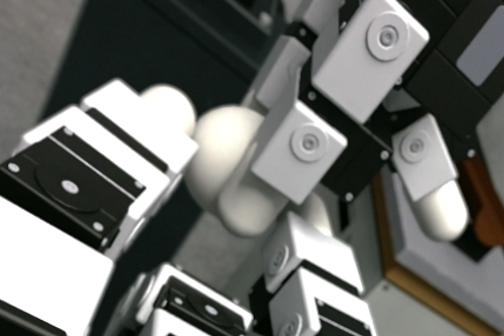

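>>> move(
  arm1={"joints": {"hand_index_abd": 0.18, "hand_middle_abd": -0.15}},
  arm2={"joints": {"hand_current_limit": 0.7}},
  arm3={"joints": {"hand_index_abd": 0, "hand_ring_abd": 0}},
  arm4={"joints": {"hand_current_limit": 0.7}},
  cameras=["arm2_cam_wrist", "arm4_cam_wrist"],
)

>>> move(
  arm1={"target": [-1.71, -0.026, 1.16, 0, 1, 0, 0.02], "speed": 0.12},
  arm3={"target": [1.48, -0.115, 1.20, 0, 1, 0, 0.02], "speed": 0.12},
  cameras=["arm2_cam_wrist", "arm4_cam_wrist"],
)

>>> move(
  arm1={"joints": {"joint1_rad": -0.196, "joint2_rad": 1.463, "joint3_rad": 1.501, "joint4_rad": -1.571, "joint5_rad": -0.109, "joint6_rad": 0.538, "hand_ring_mcp": 1, "hand_ring_pip": 1, "hand_ring_dip": 1, "hand_index_abd": 0.136, "hand_middle_abd": -0.136, "hand_current_limit": 0.4}, "min_time_s": 6.5},
  arm2={"joints": {"joint1_rad": 0, "joint2_rad": 1.46, "joint3_rad": 1.5, "joint4_rad": -1.5, "joint5_rad": 0, "joint6_rad": 0}, "min_time_s": 7},
  arm3={"joints": {"joint1_rad": -1.5, "joint2_rad": 1.75, "joint3_rad": 1.9, "joint4_rad": -1.6, "joint5_rad": 0, "joint6_rad": 1.53, "hand_current_limit": 0.4}, "min_time_s": 2.5},
  arm4={"joints": {"joint1_rad": 0, "joint2_rad": 1.46, "joint3_rad": 1.5, "joint4_rad": -1.5, "joint5_rad": 0, "joint6_rad": 0}, "min_time_s": 7},
  cameras=["arm2_cam_wrist", "arm4_cam_wrist", "arm1_cam_wrist"],
)

>>> zoom_image(
  camera="arm1_cam_wrist",
  region=[200, 0, 500, 200],
)

Scene clock: 756.20 s.
Joint torques (N m): arm1=[0.32 -24.23 17.4 -0.58 0.19 -0.01] | arm2=[-0.85 -19.72 10.47 2.07 0.15 0.08] | arm3=[-1.26 -19.31 10.88 0.39 0.09 0.14] | arm4=[0.73 -17.85 11.02 2.41 0.1 -0.37]
Motor temperatures (°C): arm1=[24 32 46 18 20 18] | arm2=[21 32 37 18 19 18] | arm3=[24 34 48 18 19 19] | arm4=[25 34 39 23 18 20]
Heat: arm1: hottest joint3_rad 46 °C; arm2: hottest joint3_rad 37 °C; arm3: hottest joint3_rad 48 °C; arm4: hottest joint3_rad 39 °C.
move: arm1 done; arm2 done; arm3 done; arm4 done
Joint velocities: within noise
arm1.joint_positions: joint1_rad=-1.687 joint2_rad=+2.191 joint3_rad=+2.390 joint4_rad=-1.689 joint5_rad=+0.015 joint6_rad=+1.534 hand_index_mcp=+0.749 hand_index_abd=+0.176 hand_index_pip=+0.572 hand_index_dip=+0.693 hand_middle_mcp=+0.756 hand_middle_abd=-0.146 hand_middle_pip=+0.578 hand_middle_dip=+0.699 hand_ring_mcp=-0.464 hand_ring_abd=+0.001 hand_ring_pip=-0.736 hand_ring_dip=+0.703 hand_thumb_cmc=+0.715 hand_thumb_axl=+0.679 hand_thumb_mcp=-0.505 hand_thumb_ipl=+0.168 hand_current_limit=+0.700 hand_speed=-0.600
arm1.joint_status: all done
arm1.hand_state: goal,goal,goal,goal,goal,goal,goal,goal,goal,goal,goal,goal,goal,goal,overload,goal
arm1.index_mcp_current_ma: 0
arm1.index_abd_current_ma: 0
arm1.index_pip_current_ma: 0
arm1.index_dip_current_ma: 0
arm1.middle_mcp_current_ma: 0
arm1.middle_abd_current_ma: 0
arm1.middle_pip_current_ma: 0
arm1.middle_dip_current_ma: 0
arm1.ring_mcp_current_ma: 5
arm1.ring_abd_current_ma: 0
arm1.ring_pip_current_ma: 0
arm1.ring_dip_current_ma: 0
arm1.thumb_cmc_current_ma: 0
arm1.thumb_axl_current_ma: 0
arm1.thumb_mcp_current_ma: 0
arm1.thumb_ipl_current_ma: 0
arm1.hand_goal_index_mcp: 0.754
arm1.hand_goal_index_abd: 0.180
arm1.hand_goal_index_pip: 0.576
arm1.hand_goal_index_dip: 0.696
arm1.hand_goal_middle_mcp: 0.754
arm1.hand_goal_middle_abd: -0.150
arm1.hand_goal_middle_pip: 0.576
arm1.hand_goal_middle_dip: 0.696
arm1.hand_goal_ring_mcp: -0.480
arm1.hand_goal_ring_abd: 0.000
arm1.hand_goal_ring_pip: -0.740
arm1.hand_goal_ring_dip: 0.700
arm1.hand_goal_thumb_cmc: 0.714
arm1.hand_goal_thumb_axl: 0.678
arm1.hand_goal_thumb_mcp: 0.226
arm1.hand_goal_thumb_ipl: 0.168
arm1.hand: x=-1.7118 y=-0.0298 z=+1.0497 quat_wxyz=(+0.005, +0.999, +0.005, +0.033) (m; scene frame)
arm1.hand_target: x=-1.7018 y=-0.0259 z=+1.0695 quat_wxyz=(+0.007, +0.998, +0.007, +0.057) (m; scene frame)
arm1.hand_status: not commanded
arm2.joint_positions: joint1_rad=+1.365 joint2_rad=+2.323 joint3_rad=+1.399 joint4_rad=+0.919 joint5_rad=-0.181 joint6_rad=+0.004 hand_index_mcp=+0.767 hand_index_abd=-0.159 hand_index_pip=+0.579 hand_index_dip=+0.698 hand_middle_mcp=+1.000 hand_middle_abd=+0.000 hand_middle_pip=+0.999 hand_middle_dip=+0.997 hand_ring_mcp=+0.764 hand_ring_abd=+0.176 hand_ring_pip=+0.578 hand_ring_dip=+0.697 hand_thumb_cmc=+0.721 hand_thumb_axl=+0.677 hand_thumb_mcp=+0.224 hand_thumb_ipl=+0.168 hand_current_limit=+0.700 hand_speed=-0.600
arm2.joint_status: all done
arm2.hand_state: goal,blocked,goal,goal,goal,goal,goal,goal,goal,blocked,goal,goal,goal,goal,goal,goal
arm2.index_mcp_current_ma: 3
arm2.index_abd_current_ma: 468
arm2.index_pip_current_ma: 0
arm2.index_dip_current_ma: 0
arm2.middle_mcp_current_ma: 0
arm2.middle_abd_current_ma: 0
arm2.middle_pip_current_ma: 0
arm2.middle_dip_current_ma: 0
arm2.ring_mcp_current_ma: 2
arm2.ring_abd_current_ma: -467
arm2.ring_pip_current_ma: 0
arm2.ring_dip_current_ma: 0
arm2.thumb_cmc_current_ma: 1
arm2.thumb_axl_current_ma: 0
arm2.thumb_mcp_current_ma: 0
arm2.thumb_ipl_current_ma: 0
arm2.hand_goal_index_mcp: 0.754
arm2.hand_goal_index_abd: -0.450
arm2.hand_goal_index_pip: 0.576
arm2.hand_goal_index_dip: 0.696
arm2.hand_goal_middle_mcp: 1.000
arm2.hand_goal_middle_abd: 0.000
arm2.hand_goal_middle_pip: 1.000
arm2.hand_goal_middle_dip: 1.000
arm2.hand_goal_ring_mcp: 0.754
arm2.hand_goal_ring_abd: 0.460
arm2.hand_goal_ring_pip: 0.576
arm2.hand_goal_ring_dip: 0.696
arm2.hand_goal_thumb_cmc: 0.714
arm2.hand_goal_thumb_axl: 0.678
arm2.hand_goal_thumb_mcp: 0.226
arm2.hand_goal_thumb_ipl: 0.168
arm2.hand: x=-1.6104 y=+0.0728 z=+1.0187 quat_wxyz=(-0.498, -0.509, +0.500, +0.493) (m; scene frame)
arm2.hand_target: x=-1.6171 y=+0.0848 z=+1.0229 quat_wxyz=(-0.500, -0.500, +0.500, +0.500) (m; scene frame)
arm2.hand_status: not commanded
arm3.joint_positions: joint1_rad=-1.498 joint2_rad=+2.220 joint3_rad=+2.520 joint4_rad=-1.692 joint5_rad=+0.039 joint6_rad=+1.619 hand_index_mcp=+0.752 hand_index_abd=-0.002 hand_index_pip=+0.576 hand_index_dip=+0.696 hand_middle_mcp=+0.996 hand_middle_abd=+0.001 hand_middle_pip=+0.999 hand_middle_dip=+0.997 hand_ring_mcp=+0.755 hand_ring_abd=+0.004 hand_ring_pip=+0.578 hand_ring_dip=+0.699 hand_thumb_cmc=+0.716 hand_thumb_axl=+0.677 hand_thumb_mcp=+0.224 hand_thumb_ipl=+0.168 hand_current_limit=+0.700 hand_speed=-0.600
arm3.joint_status: all done
arm3.hand_state: goal,goal,goal,goal,goal,goal,goal,goal,goal,goal,goal,goal,goal,goal,goal,goal
arm3.index_mcp_current_ma: -3
arm3.index_abd_current_ma: -3
arm3.index_pip_current_ma: 0
arm3.index_dip_current_ma: 0
arm3.middle_mcp_current_ma: -8
arm3.middle_abd_current_ma: 1
arm3.middle_pip_current_ma: -2
arm3.middle_dip_current_ma: -5
arm3.ring_mcp_current_ma: 2
arm3.ring_abd_current_ma: 8
arm3.ring_pip_current_ma: 4
arm3.ring_dip_current_ma: 5
arm3.thumb_cmc_current_ma: 4
arm3.thumb_axl_current_ma: -1
arm3.thumb_mcp_current_ma: -6
arm3.thumb_ipl_current_ma: 0
arm3.hand_goal_index_mcp: 0.754
arm3.hand_goal_index_abd: 0.000
arm3.hand_goal_index_pip: 0.576
arm3.hand_goal_index_dip: 0.696
arm3.hand_goal_middle_mcp: 1.000
arm3.hand_goal_middle_abd: 0.000
arm3.hand_goal_middle_pip: 1.000
arm3.hand_goal_middle_dip: 1.000
arm3.hand_goal_ring_mcp: 0.754
arm3.hand_goal_ring_abd: 0.000
arm3.hand_goal_ring_pip: 0.576
arm3.hand_goal_ring_dip: 0.696
arm3.hand_goal_thumb_cmc: 0.714
arm3.hand_goal_thumb_axl: 0.678
arm3.hand_goal_thumb_mcp: 0.226
arm3.hand_goal_thumb_ipl: 0.168
arm3.hand: x=+1.4797 y=-0.1200 z=+1.0839 quat_wxyz=(+0.008, +0.996, +0.021, +0.088) (m; scene frame)
arm3.hand_target: x=+1.4825 y=-0.1153 z=+1.1023 quat_wxyz=(+0.006, +0.994, +0.018, +0.108) (m; scene frame)
arm3.hand_status: not commanded
arm4.joint_positions: joint1_rad=+1.742 joint2_rad=+2.228 joint3_rad=+1.326 joint4_rad=+0.850 joint5_rad=+0.192 joint6_rad=+0.010 hand_index_mcp=+0.766 hand_index_abd=-0.180 hand_index_pip=+0.579 hand_index_dip=+0.696 hand_middle_mcp=+1.000 hand_middle_abd=+0.000 hand_middle_pip=+0.999 hand_middle_dip=+0.997 hand_ring_mcp=+0.767 hand_ring_abd=+0.154 hand_ring_pip=+0.580 hand_ring_dip=+0.696 hand_thumb_cmc=+0.721 hand_thumb_axl=+0.677 hand_thumb_mcp=+0.224 hand_thumb_ipl=+0.168 hand_current_limit=+0.700 hand_speed=-0.600
arm4.joint_status: all done
arm4.hand_state: goal,blocked,goal,goal,goal,goal,goal,goal,goal,blocked,goal,goal,goal,goal,goal,goal
arm4.index_mcp_current_ma: 16
arm4.index_abd_current_ma: 468
arm4.index_pip_current_ma: 3
arm4.index_dip_current_ma: 0
arm4.middle_mcp_current_ma: 0
arm4.middle_abd_current_ma: 0
arm4.middle_pip_current_ma: -1
arm4.middle_dip_current_ma: -2
arm4.ring_mcp_current_ma: 18
arm4.ring_abd_current_ma: -467
arm4.ring_pip_current_ma: 3
arm4.ring_dip_current_ma: 0
arm4.thumb_cmc_current_ma: 7
arm4.thumb_axl_current_ma: 0
arm4.thumb_mcp_current_ma: -2
arm4.thumb_ipl_current_ma: 0
arm4.hand_goal_index_mcp: 0.754
arm4.hand_goal_index_abd: -0.450
arm4.hand_goal_index_pip: 0.576
arm4.hand_goal_index_dip: 0.696
arm4.hand_goal_middle_mcp: 1.000
arm4.hand_goal_middle_abd: 0.000
arm4.hand_goal_middle_pip: 1.000
arm4.hand_goal_middle_dip: 1.000
arm4.hand_goal_ring_mcp: 0.754
arm4.hand_goal_ring_abd: 0.460
arm4.hand_goal_ring_pip: 0.576
arm4.hand_goal_ring_dip: 0.696
arm4.hand_goal_thumb_cmc: 0.714
arm4.hand_goal_thumb_axl: 0.678
arm4.hand_goal_thumb_mcp: 0.226
arm4.hand_goal_thumb_ipl: 0.168
arm4.hand: x=+1.6343 y=-0.0400 z=+1.0578 quat_wxyz=(-0.490, -0.513, +0.511, +0.485) (m; scene frame)
arm4.hand_target: x=+1.6210 y=-0.0377 z=+1.0804 quat_wxyz=(-0.500, -0.500, +0.500, +0.500) (m; scene frame)
arm4.hand_status: not commanded
pictures: arm2_cam_wrist, arm4_cam_wrist
camera_calibration:
arm2_cam_wrist: T_world_to_cam=[[0.00440632, 0.808872, 0.587968, -0.614082], [0.758938, 0.380157, -0.528672, 1.67587], [-0.651148, 0.448561, -0.612209, -0.335484], [0, 0, 0, 1]] pos_world=[-1.48763, 0.0101043, 1.04166]
arm4_cam_wrist: T_world_to_cam=[[-0.00913311, 0.791461, 0.611151, -0.568539], [0.75286, 0.407685, -0.516715, -0.718226], [-0.658118, 0.455392, -0.599583, 1.85467], [0, 0, 0, 1]] pos_world=[1.75612, -0.101814, 1.08837]

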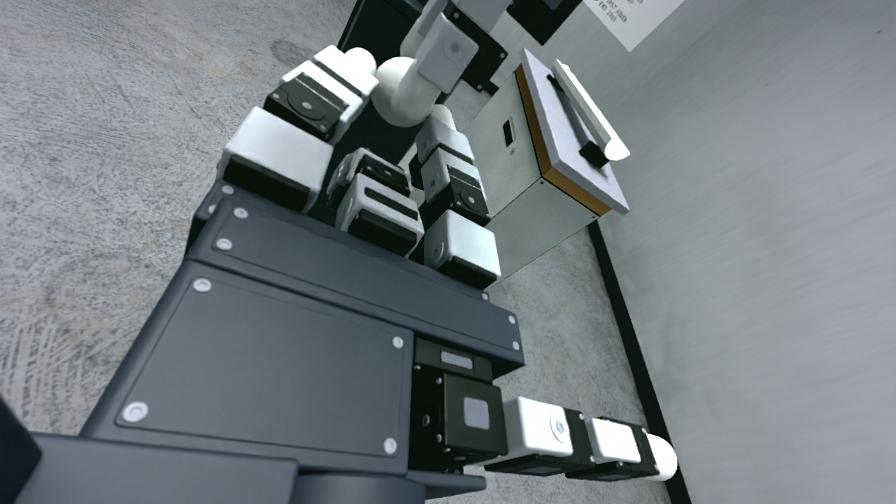

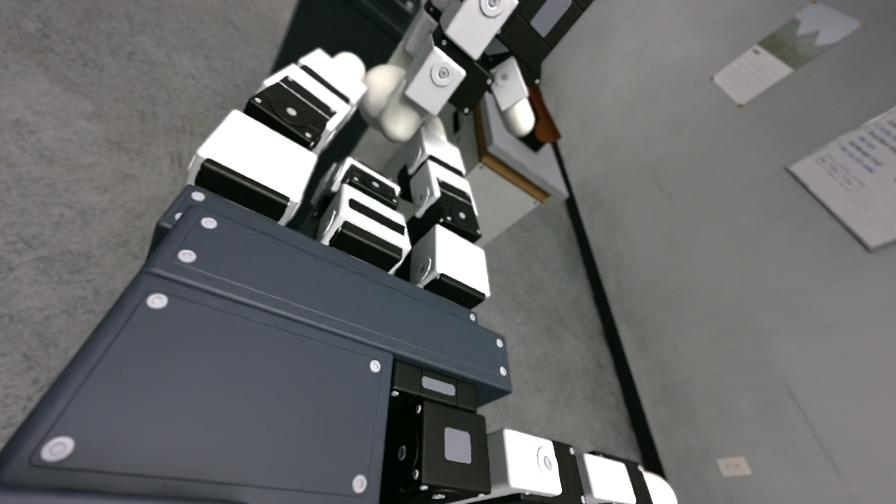

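Scene clock: 757.60 s.
Joint torques (N m): arm1=[0.32 -25.29 16.24 -0.21 0.22 -0.17] | arm2=[-0.73 -19.66 10.44 2.02 0.15 0.09] | arm3=[-0.73 -19.02 10.09 0.83 0.15 -0.08] | arm4=[0.32 -17.9 11.02 2.4 0.09 -0.37]
Motor temperatures (°C): arm1=[24 32 46 18 20 18] | arm2=[21 32 37 18 19 18] | arm3=[24 34 48 18 19 19] | arm4=[25 34 39 23 18 20]
Heat: arm1: hottest joint3_rad 46 °C; arm2: hottest joint3_rad 37 °C; arm3: hottest joint3_rad 48 °C; arm4: hottest joint3_rad 39 °C.
move: arm1 off_target; arm3 off_target
Joint velocities: within noise
arm1.joint_positions: joint1_rad=-1.680 joint2_rad=+2.101 joint3_rad=+2.438 joint4_rad=-1.689 joint5_rad=+0.040 joint6_rad=+1.522 hand_index_mcp=+0.750 hand_index_abd=+0.177 hand_index_pip=+0.573 hand_index_dip=+0.693 hand_middle_mcp=+0.756 hand_middle_abd=-0.146 hand_middle_pip=+0.578 hand_middle_dip=+0.699 hand_ring_mcp=-0.465 hand_ring_abd=+0.001 hand_ring_pip=-0.737 hand_ring_dip=+0.703 hand_thumb_cmc=+0.715 hand_thumb_axl=+0.679 hand_thumb_mcp=-0.505 hand_thumb_ipl=+0.168 hand_current_limit=+0.700 hand_speed=-0.600
arm1.joint_status: not commanded
arm1.hand_state: goal,goal,goal,goal,goal,goal,goal,goal,goal,goal,goal,goal,goal,goal,overload,goal
arm1.index_mcp_current_ma: 0
arm1.index_abd_current_ma: 0
arm1.index_pip_current_ma: 0
arm1.index_dip_current_ma: 0
arm1.middle_mcp_current_ma: 0
arm1.middle_abd_current_ma: 0
arm1.middle_pip_current_ma: 0
arm1.middle_dip_current_ma: 0
arm1.ring_mcp_current_ma: 5
arm1.ring_abd_current_ma: 0
arm1.ring_pip_current_ma: 0
arm1.ring_dip_current_ma: 0
arm1.thumb_cmc_current_ma: 0
arm1.thumb_axl_current_ma: 0
arm1.thumb_mcp_current_ma: 0
arm1.thumb_ipl_current_ma: 0
arm1.hand_goal_index_mcp: 0.754
arm1.hand_goal_index_abd: 0.180
arm1.hand_goal_index_pip: 0.576
arm1.hand_goal_index_dip: 0.696
arm1.hand_goal_middle_mcp: 0.754
arm1.hand_goal_middle_abd: -0.150
arm1.hand_goal_middle_pip: 0.576
arm1.hand_goal_middle_dip: 0.696
arm1.hand_goal_ring_mcp: -0.480
arm1.hand_goal_ring_abd: 0.000
arm1.hand_goal_ring_pip: -0.740
arm1.hand_goal_ring_dip: 0.700
arm1.hand_goal_thumb_cmc: 0.714
arm1.hand_goal_thumb_axl: 0.678
arm1.hand_goal_thumb_mcp: 0.226
arm1.hand_goal_thumb_ipl: 0.168
arm1.hand: x=-1.7149 y=-0.0297 z=+1.1289 quat_wxyz=(+0.020, +0.995, +0.013, +0.101) (m; scene frame)
arm1.hand_target: x=-1.7121 y=-0.0259 z=+1.1591 quat_wxyz=(+0.022, +0.991, +0.021, +0.130) (m; scene frame)
arm1.hand_status: off_target (0.032 m and 9.7 deg from the pose sent, 0.110 m and 1.7 deg at the start; a joint's target at an end of its range on 41 of 42 steps)
arm2, arm4: as last shown
arm3.joint_positions: joint1_rad=-1.494 joint2_rad=+2.148 joint3_rad=+2.627 joint4_rad=-1.692 joint5_rad=+0.070 joint6_rad=+1.598 hand_index_mcp=+0.752 hand_index_abd=-0.002 hand_index_pip=+0.576 hand_index_dip=+0.696 hand_middle_mcp=+0.996 hand_middle_abd=+0.001 hand_middle_pip=+0.999 hand_middle_dip=+0.997 hand_ring_mcp=+0.755 hand_ring_abd=+0.004 hand_ring_pip=+0.578 hand_ring_dip=+0.699 hand_thumb_cmc=+0.716 hand_thumb_axl=+0.677 hand_thumb_mcp=+0.224 hand_thumb_ipl=+0.168 hand_current_limit=+0.700 hand_speed=-0.600
arm3.joint_status: not commanded
arm3.hand_state: goal,goal,goal,goal,goal,goal,goal,goal,goal,goal,goal,goal,goal,goal,goal,goal
arm3.index_mcp_current_ma: -3
arm3.index_abd_current_ma: -2
arm3.index_pip_current_ma: 0
arm3.index_dip_current_ma: 0
arm3.middle_mcp_current_ma: -8
arm3.middle_abd_current_ma: 1
arm3.middle_pip_current_ma: -2
arm3.middle_dip_current_ma: -5
arm3.ring_mcp_current_ma: 2
arm3.ring_abd_current_ma: 8
arm3.ring_pip_current_ma: 4
arm3.ring_dip_current_ma: 5
arm3.thumb_cmc_current_ma: 4
arm3.thumb_axl_current_ma: -1
arm3.thumb_mcp_current_ma: -6
arm3.thumb_ipl_current_ma: 0
arm3.hand_goal_index_mcp: 0.754
arm3.hand_goal_index_abd: 0.000
arm3.hand_goal_index_pip: 0.576
arm3.hand_goal_index_dip: 0.696
arm3.hand_goal_middle_mcp: 1.000
arm3.hand_goal_middle_abd: 0.000
arm3.hand_goal_middle_pip: 1.000
arm3.hand_goal_middle_dip: 1.000
arm3.hand_goal_ring_mcp: 0.754
arm3.hand_goal_ring_abd: 0.000
arm3.hand_goal_ring_pip: 0.576
arm3.hand_goal_ring_dip: 0.696
arm3.hand_goal_thumb_cmc: 0.714
arm3.hand_goal_thumb_axl: 0.678
arm3.hand_goal_thumb_mcp: 0.226
arm3.hand_goal_thumb_ipl: 0.168
arm3.hand: x=+1.4794 y=-0.1240 z=+1.1770 quat_wxyz=(+0.018, +0.984, +0.028, +0.177) (m; scene frame)
arm3.hand_target: x=+1.4785 y=-0.1151 z=+1.1991 quat_wxyz=(+0.018, +0.979, +0.040, +0.197) (m; scene frame)
arm3.hand_status: off_target (0.025 m and 18.5 deg from the pose sent, 0.116 m and 8.2 deg at the start; a joint's target at an end of its range on 42 of 42 steps)
pictures: arm2_cam_wrist, arm4_cam_wrist
camera_calibration:
arm2_cam_wrist: T_world_to_cam=[[0.00440632, 0.808872, 0.587968, -0.614082], [0.758938, 0.380157, -0.528672, 1.67587], [-0.651148, 0.448561, -0.612209, -0.335484], [0, 0, 0, 1]] pos_world=[-1.48763, 0.0101043, 1.04166]
arm4_cam_wrist: T_world_to_cam=[[-0.00913311, 0.791461, 0.611151, -0.568539], [0.75286, 0.407685, -0.516715, -0.718226], [-0.658118, 0.455392, -0.599583, 1.85467], [0, 0, 0, 1]] pos_world=[1.75612, -0.101814, 1.08837]

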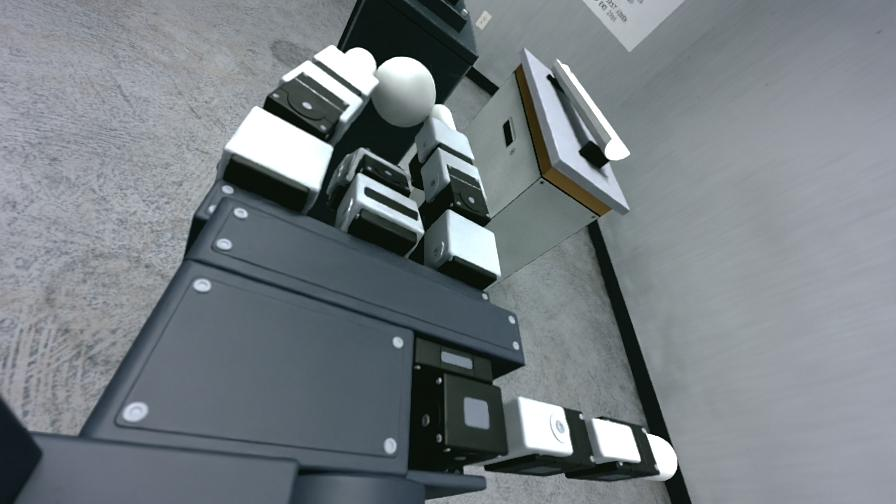

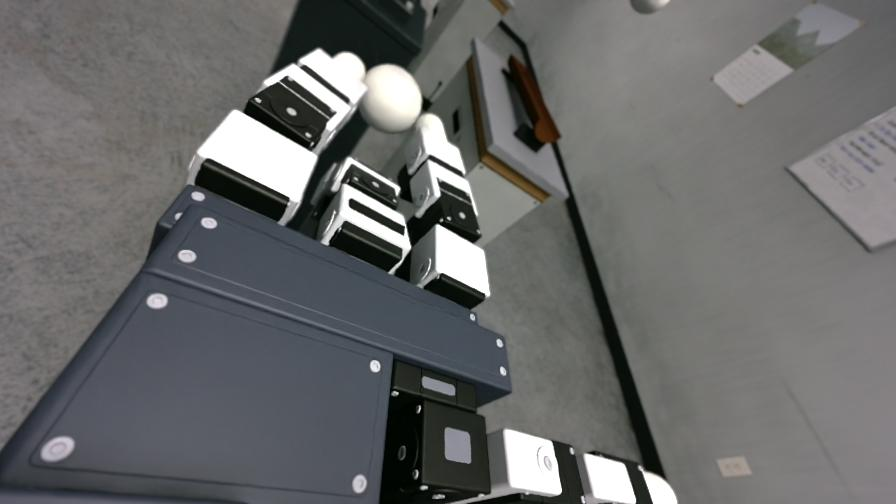

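Scene clock: 765.07 s.
Joint torques (N m): arm1=[-0.15 -15.44 10.4 0.51 -0.14 -0.14] | arm2=[-0.56 -13.8 13.3 -0.31 0.24 0.05] | arm3=[-2.32 -15.85 7.84 1.16 -0.08 -0.06] | arm4=[0.62 -12.04 13.2 0.12 0.02 -0.27]
Motor temperatures (°C): arm1=[24 32 45 18 20 18] | arm2=[21 32 38 18 19 18] | arm3=[24 35 47 18 19 19] | arm4=[25 34 40 23 18 20]
Heat: arm1: hottest joint3_rad 45 °C; arm2: hottest joint3_rad 38 °C; arm3: hottest joint3_rad 47 °C; arm4: hottest joint3_rad 40 °C.
move: arm1 done; arm2 done; arm3 done; arm4 done
Joint velocities: within noise
arm1.joint_positions: joint1_rad=-0.196 joint2_rad=+1.483 joint3_rad=+1.508 joint4_rad=-1.587 joint5_rad=-0.109 joint6_rad=+0.549 hand_index_mcp=+0.751 hand_index_abd=+0.139 hand_index_pip=+0.573 hand_index_dip=+0.693 hand_middle_mcp=+0.755 hand_middle_abd=-0.137 hand_middle_pip=+0.578 hand_middle_dip=+0.698 hand_ring_mcp=+0.990 hand_ring_abd=+0.001 hand_ring_pip=+0.993 hand_ring_dip=+0.998 hand_thumb_cmc=+0.715 hand_thumb_axl=+0.679 hand_thumb_mcp=-0.505 hand_thumb_ipl=+0.168 hand_current_limit=+0.400 hand_speed=-0.600
arm1.joint_status: all done
arm1.hand_state: goal,goal,goal,goal,goal,goal,goal,goal,goal,goal,goal,goal,goal,goal,overload,goal
arm1.index_mcp_current_ma: 0
arm1.index_abd_current_ma: 0
arm1.index_pip_current_ma: 0
arm1.index_dip_current_ma: 0
arm1.middle_mcp_current_ma: 0
arm1.middle_abd_current_ma: 0
arm1.middle_pip_current_ma: 0
arm1.middle_dip_current_ma: 0
arm1.ring_mcp_current_ma: -2
arm1.ring_abd_current_ma: 0
arm1.ring_pip_current_ma: -1
arm1.ring_dip_current_ma: 0
arm1.thumb_cmc_current_ma: 0
arm1.thumb_axl_current_ma: 0
arm1.thumb_mcp_current_ma: 0
arm1.thumb_ipl_current_ma: 0
arm1.hand_goal_index_mcp: 0.754
arm1.hand_goal_index_abd: 0.136
arm1.hand_goal_index_pip: 0.576
arm1.hand_goal_index_dip: 0.696
arm1.hand_goal_middle_mcp: 0.754
arm1.hand_goal_middle_abd: -0.136
arm1.hand_goal_middle_pip: 0.576
arm1.hand_goal_middle_dip: 0.696
arm1.hand_goal_ring_mcp: 1.000
arm1.hand_goal_ring_abd: 0.000
arm1.hand_goal_ring_pip: 1.000
arm1.hand_goal_ring_dip: 1.000
arm1.hand_goal_thumb_cmc: 0.714
arm1.hand_goal_thumb_axl: 0.678
arm1.hand_goal_thumb_mcp: 0.226
arm1.hand_goal_thumb_ipl: 0.168
arm1.hand: x=-2.2832 y=+0.5696 z=+1.1042 quat_wxyz=(-0.061, +0.320, +0.945, -0.007) (m; scene frame)
arm1.hand_target: x=-2.2836 y=+0.5697 z=+1.1119 quat_wxyz=(-0.065, +0.315, +0.947, +0.008) (m; scene frame)
arm1.hand_status: not commanded
arm2.joint_positions: joint1_rad=+0.009 joint2_rad=+1.480 joint3_rad=+1.454 joint4_rad=-1.491 joint5_rad=-0.001 joint6_rad=+0.004 hand_index_mcp=+0.764 hand_index_abd=-0.159 hand_index_pip=+0.580 hand_index_dip=+0.698 hand_middle_mcp=+0.997 hand_middle_abd=+0.000 hand_middle_pip=+0.999 hand_middle_dip=+0.997 hand_ring_mcp=+0.751 hand_ring_abd=+0.176 hand_ring_pip=+0.575 hand_ring_dip=+0.697 hand_thumb_cmc=+0.717 hand_thumb_axl=+0.677 hand_thumb_mcp=+0.224 hand_thumb_ipl=+0.168 hand_current_limit=+0.700 hand_speed=-0.600
arm2.joint_status: all done
arm2.hand_state: goal,blocked,goal,goal,goal,goal,goal,goal,goal,blocked,goal,goal,goal,goal,goal,goal
arm2.index_mcp_current_ma: 2
arm2.index_abd_current_ma: 468
arm2.index_pip_current_ma: 0
arm2.index_dip_current_ma: 0
arm2.middle_mcp_current_ma: 0
arm2.middle_abd_current_ma: 0
arm2.middle_pip_current_ma: 0
arm2.middle_dip_current_ma: 0
arm2.ring_mcp_current_ma: 0
arm2.ring_abd_current_ma: -467
arm2.ring_pip_current_ma: 0
arm2.ring_dip_current_ma: 0
arm2.thumb_cmc_current_ma: 0
arm2.thumb_axl_current_ma: 0
arm2.thumb_mcp_current_ma: 0
arm2.thumb_ipl_current_ma: 0
arm2.hand_goal_index_mcp: 0.754
arm2.hand_goal_index_abd: -0.450
arm2.hand_goal_index_pip: 0.576
arm2.hand_goal_index_dip: 0.696
arm2.hand_goal_middle_mcp: 1.000
arm2.hand_goal_middle_abd: 0.000
arm2.hand_goal_middle_pip: 1.000
arm2.hand_goal_middle_dip: 1.000
arm2.hand_goal_ring_mcp: 0.754
arm2.hand_goal_ring_abd: 0.460
arm2.hand_goal_ring_pip: 0.576
arm2.hand_goal_ring_dip: 0.696
arm2.hand_goal_thumb_cmc: 0.714
arm2.hand_goal_thumb_axl: 0.678
arm2.hand_goal_thumb_mcp: 0.226
arm2.hand_goal_thumb_ipl: 0.168
arm2.hand: x=-0.8141 y=+0.4802 z=+1.1540 quat_wxyz=(+0.005, -0.022, +0.999, +0.031) (m; scene frame)
arm2.hand_target: x=-0.8099 y=+0.4859 z=+1.1860 quat_wxyz=(+0.006, -0.019, +0.998, +0.060) (m; scene frame)
arm2.hand_status: not commanded
arm3.joint_positions: joint1_rad=-1.494 joint2_rad=+1.771 joint3_rad=+1.894 joint4_rad=-1.613 joint5_rad=+0.002 joint6_rad=+1.542 hand_index_mcp=+0.752 hand_index_abd=-0.001 hand_index_pip=+0.576 hand_index_dip=+0.696 hand_middle_mcp=+0.996 hand_middle_abd=+0.001 hand_middle_pip=+0.999 hand_middle_dip=+0.997 hand_ring_mcp=+0.755 hand_ring_abd=+0.004 hand_ring_pip=+0.578 hand_ring_dip=+0.699 hand_thumb_cmc=+0.716 hand_thumb_axl=+0.677 hand_thumb_mcp=+0.224 hand_thumb_ipl=+0.168 hand_current_limit=+0.400 hand_speed=-0.600
arm3.joint_status: all done
arm3.hand_state: goal,goal,goal,goal,goal,goal,goal,goal,goal,goal,goal,goal,goal,goal,goal,goal
arm3.index_mcp_current_ma: -3
arm3.index_abd_current_ma: -2
arm3.index_pip_current_ma: 0
arm3.index_dip_current_ma: 0
arm3.middle_mcp_current_ma: -8
arm3.middle_abd_current_ma: 1
arm3.middle_pip_current_ma: -2
arm3.middle_dip_current_ma: -5
arm3.ring_mcp_current_ma: 2
arm3.ring_abd_current_ma: 6
arm3.ring_pip_current_ma: 4
arm3.ring_dip_current_ma: 5
arm3.thumb_cmc_current_ma: 4
arm3.thumb_axl_current_ma: -1
arm3.thumb_mcp_current_ma: -6
arm3.thumb_ipl_current_ma: 0
arm3.hand_goal_index_mcp: 0.754
arm3.hand_goal_index_abd: 0.000
arm3.hand_goal_index_pip: 0.576
arm3.hand_goal_index_dip: 0.696
arm3.hand_goal_middle_mcp: 1.000
arm3.hand_goal_middle_abd: 0.000
arm3.hand_goal_middle_pip: 1.000
arm3.hand_goal_middle_dip: 1.000
arm3.hand_goal_ring_mcp: 0.754
arm3.hand_goal_ring_abd: 0.000
arm3.hand_goal_ring_pip: 0.576
arm3.hand_goal_ring_dip: 0.696
arm3.hand_goal_thumb_cmc: 0.714
arm3.hand_goal_thumb_axl: 0.678
arm3.hand_goal_thumb_mcp: 0.226
arm3.hand_goal_thumb_ipl: 0.168
arm3.hand: x=+1.3359 y=-0.1274 z=+1.1125 quat_wxyz=(-0.005, +0.997, +0.064, +0.038) (m; scene frame)
arm3.hand_target: x=+1.3378 y=-0.1305 z=+1.1258 quat_wxyz=(-0.006, +0.996, +0.067, +0.058) (m; scene frame)
arm3.hand_status: not commanded
arm4.joint_positions: joint1_rad=+0.002 joint2_rad=+1.478 joint3_rad=+1.430 joint4_rad=-1.493 joint5_rad=+0.002 joint6_rad=+0.010 hand_index_mcp=+0.754 hand_index_abd=-0.180 hand_index_pip=+0.578 hand_index_dip=+0.696 hand_middle_mcp=+0.998 hand_middle_abd=+0.000 hand_middle_pip=+0.999 hand_middle_dip=+0.997 hand_ring_mcp=+0.757 hand_ring_abd=+0.154 hand_ring_pip=+0.580 hand_ring_dip=+0.696 hand_thumb_cmc=+0.717 hand_thumb_axl=+0.677 hand_thumb_mcp=+0.224 hand_thumb_ipl=+0.168 hand_current_limit=+0.700 hand_speed=-0.600
arm4.joint_status: all done
arm4.hand_state: goal,blocked,goal,goal,goal,goal,goal,goal,goal,blocked,goal,goal,goal,goal,goal,goal
arm4.index_mcp_current_ma: 0
arm4.index_abd_current_ma: 467
arm4.index_pip_current_ma: 1
arm4.index_dip_current_ma: 0
arm4.middle_mcp_current_ma: -2
arm4.middle_abd_current_ma: 0
arm4.middle_pip_current_ma: -1
arm4.middle_dip_current_ma: -2
arm4.ring_mcp_current_ma: 2
arm4.ring_abd_current_ma: -467
arm4.ring_pip_current_ma: 3
arm4.ring_dip_current_ma: 0
arm4.thumb_cmc_current_ma: 2
arm4.thumb_axl_current_ma: 0
arm4.thumb_mcp_current_ma: -2
arm4.thumb_ipl_current_ma: 0
arm4.hand_goal_index_mcp: 0.754
arm4.hand_goal_index_abd: -0.450
arm4.hand_goal_index_pip: 0.576
arm4.hand_goal_index_dip: 0.696
arm4.hand_goal_middle_mcp: 1.000
arm4.hand_goal_middle_abd: 0.000
arm4.hand_goal_middle_pip: 1.000
arm4.hand_goal_middle_dip: 1.000
arm4.hand_goal_ring_mcp: 0.754
arm4.hand_goal_ring_abd: 0.460
arm4.hand_goal_ring_pip: 0.576
arm4.hand_goal_ring_dip: 0.696
arm4.hand_goal_thumb_cmc: 0.714
arm4.hand_goal_thumb_axl: 0.678
arm4.hand_goal_thumb_mcp: 0.226
arm4.hand_goal_thumb_ipl: 0.168
arm4.hand: x=+2.4257 y=+0.5899 z=+1.1439 quat_wxyz=(+0.000, -0.011, +1.000, +0.013) (m; scene frame)
arm4.hand_target: x=+2.4252 y=+0.6031 z=+1.1862 quat_wxyz=(-0.001, -0.015, +0.998, +0.054) (m; scene frame)
arm4.hand_status: not commanded
pictures: arm1_cam_wrist, arm2_cam_wrist, arm4_cam_wrist
camera_calibration:
arm1_cam_wrist: T_world_to_cam=[[0.987155, 0.00275734, -0.159742, 2.46735], [0.114415, -0.710051, 0.694793, -0.145466], [-0.111509, -0.704145, -0.701246, 1.04437], [0, 0, 0, 1]] pos_world=[-2.30256, 0.625295, 1.22757]
arm2_cam_wrist: T_world_to_cam=[[0.784209, 0.616414, 0.0710619, 0.297062], [0.384321, -0.572437, 0.724302, -0.305274], [0.487148, -0.540693, -0.685811, 1.56972], [0, 0, 0, 1]] pos_world=[-0.880323, 0.490875, 1.27653]
arm4_cam_wrist: T_world_to_cam=[[0.776419, 0.628694, 0.0437795, -2.27294], [0.415018, -0.562341, 0.715215, -1.54387], [0.47427, -0.537138, -0.697532, 0.0909677], [0, 0, 0, 1]] pos_world=[2.36235, 0.609664, 1.26716]

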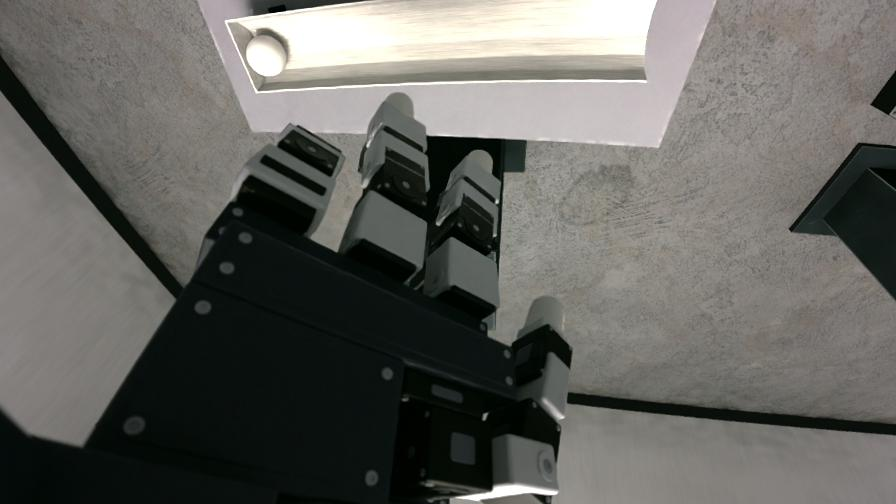

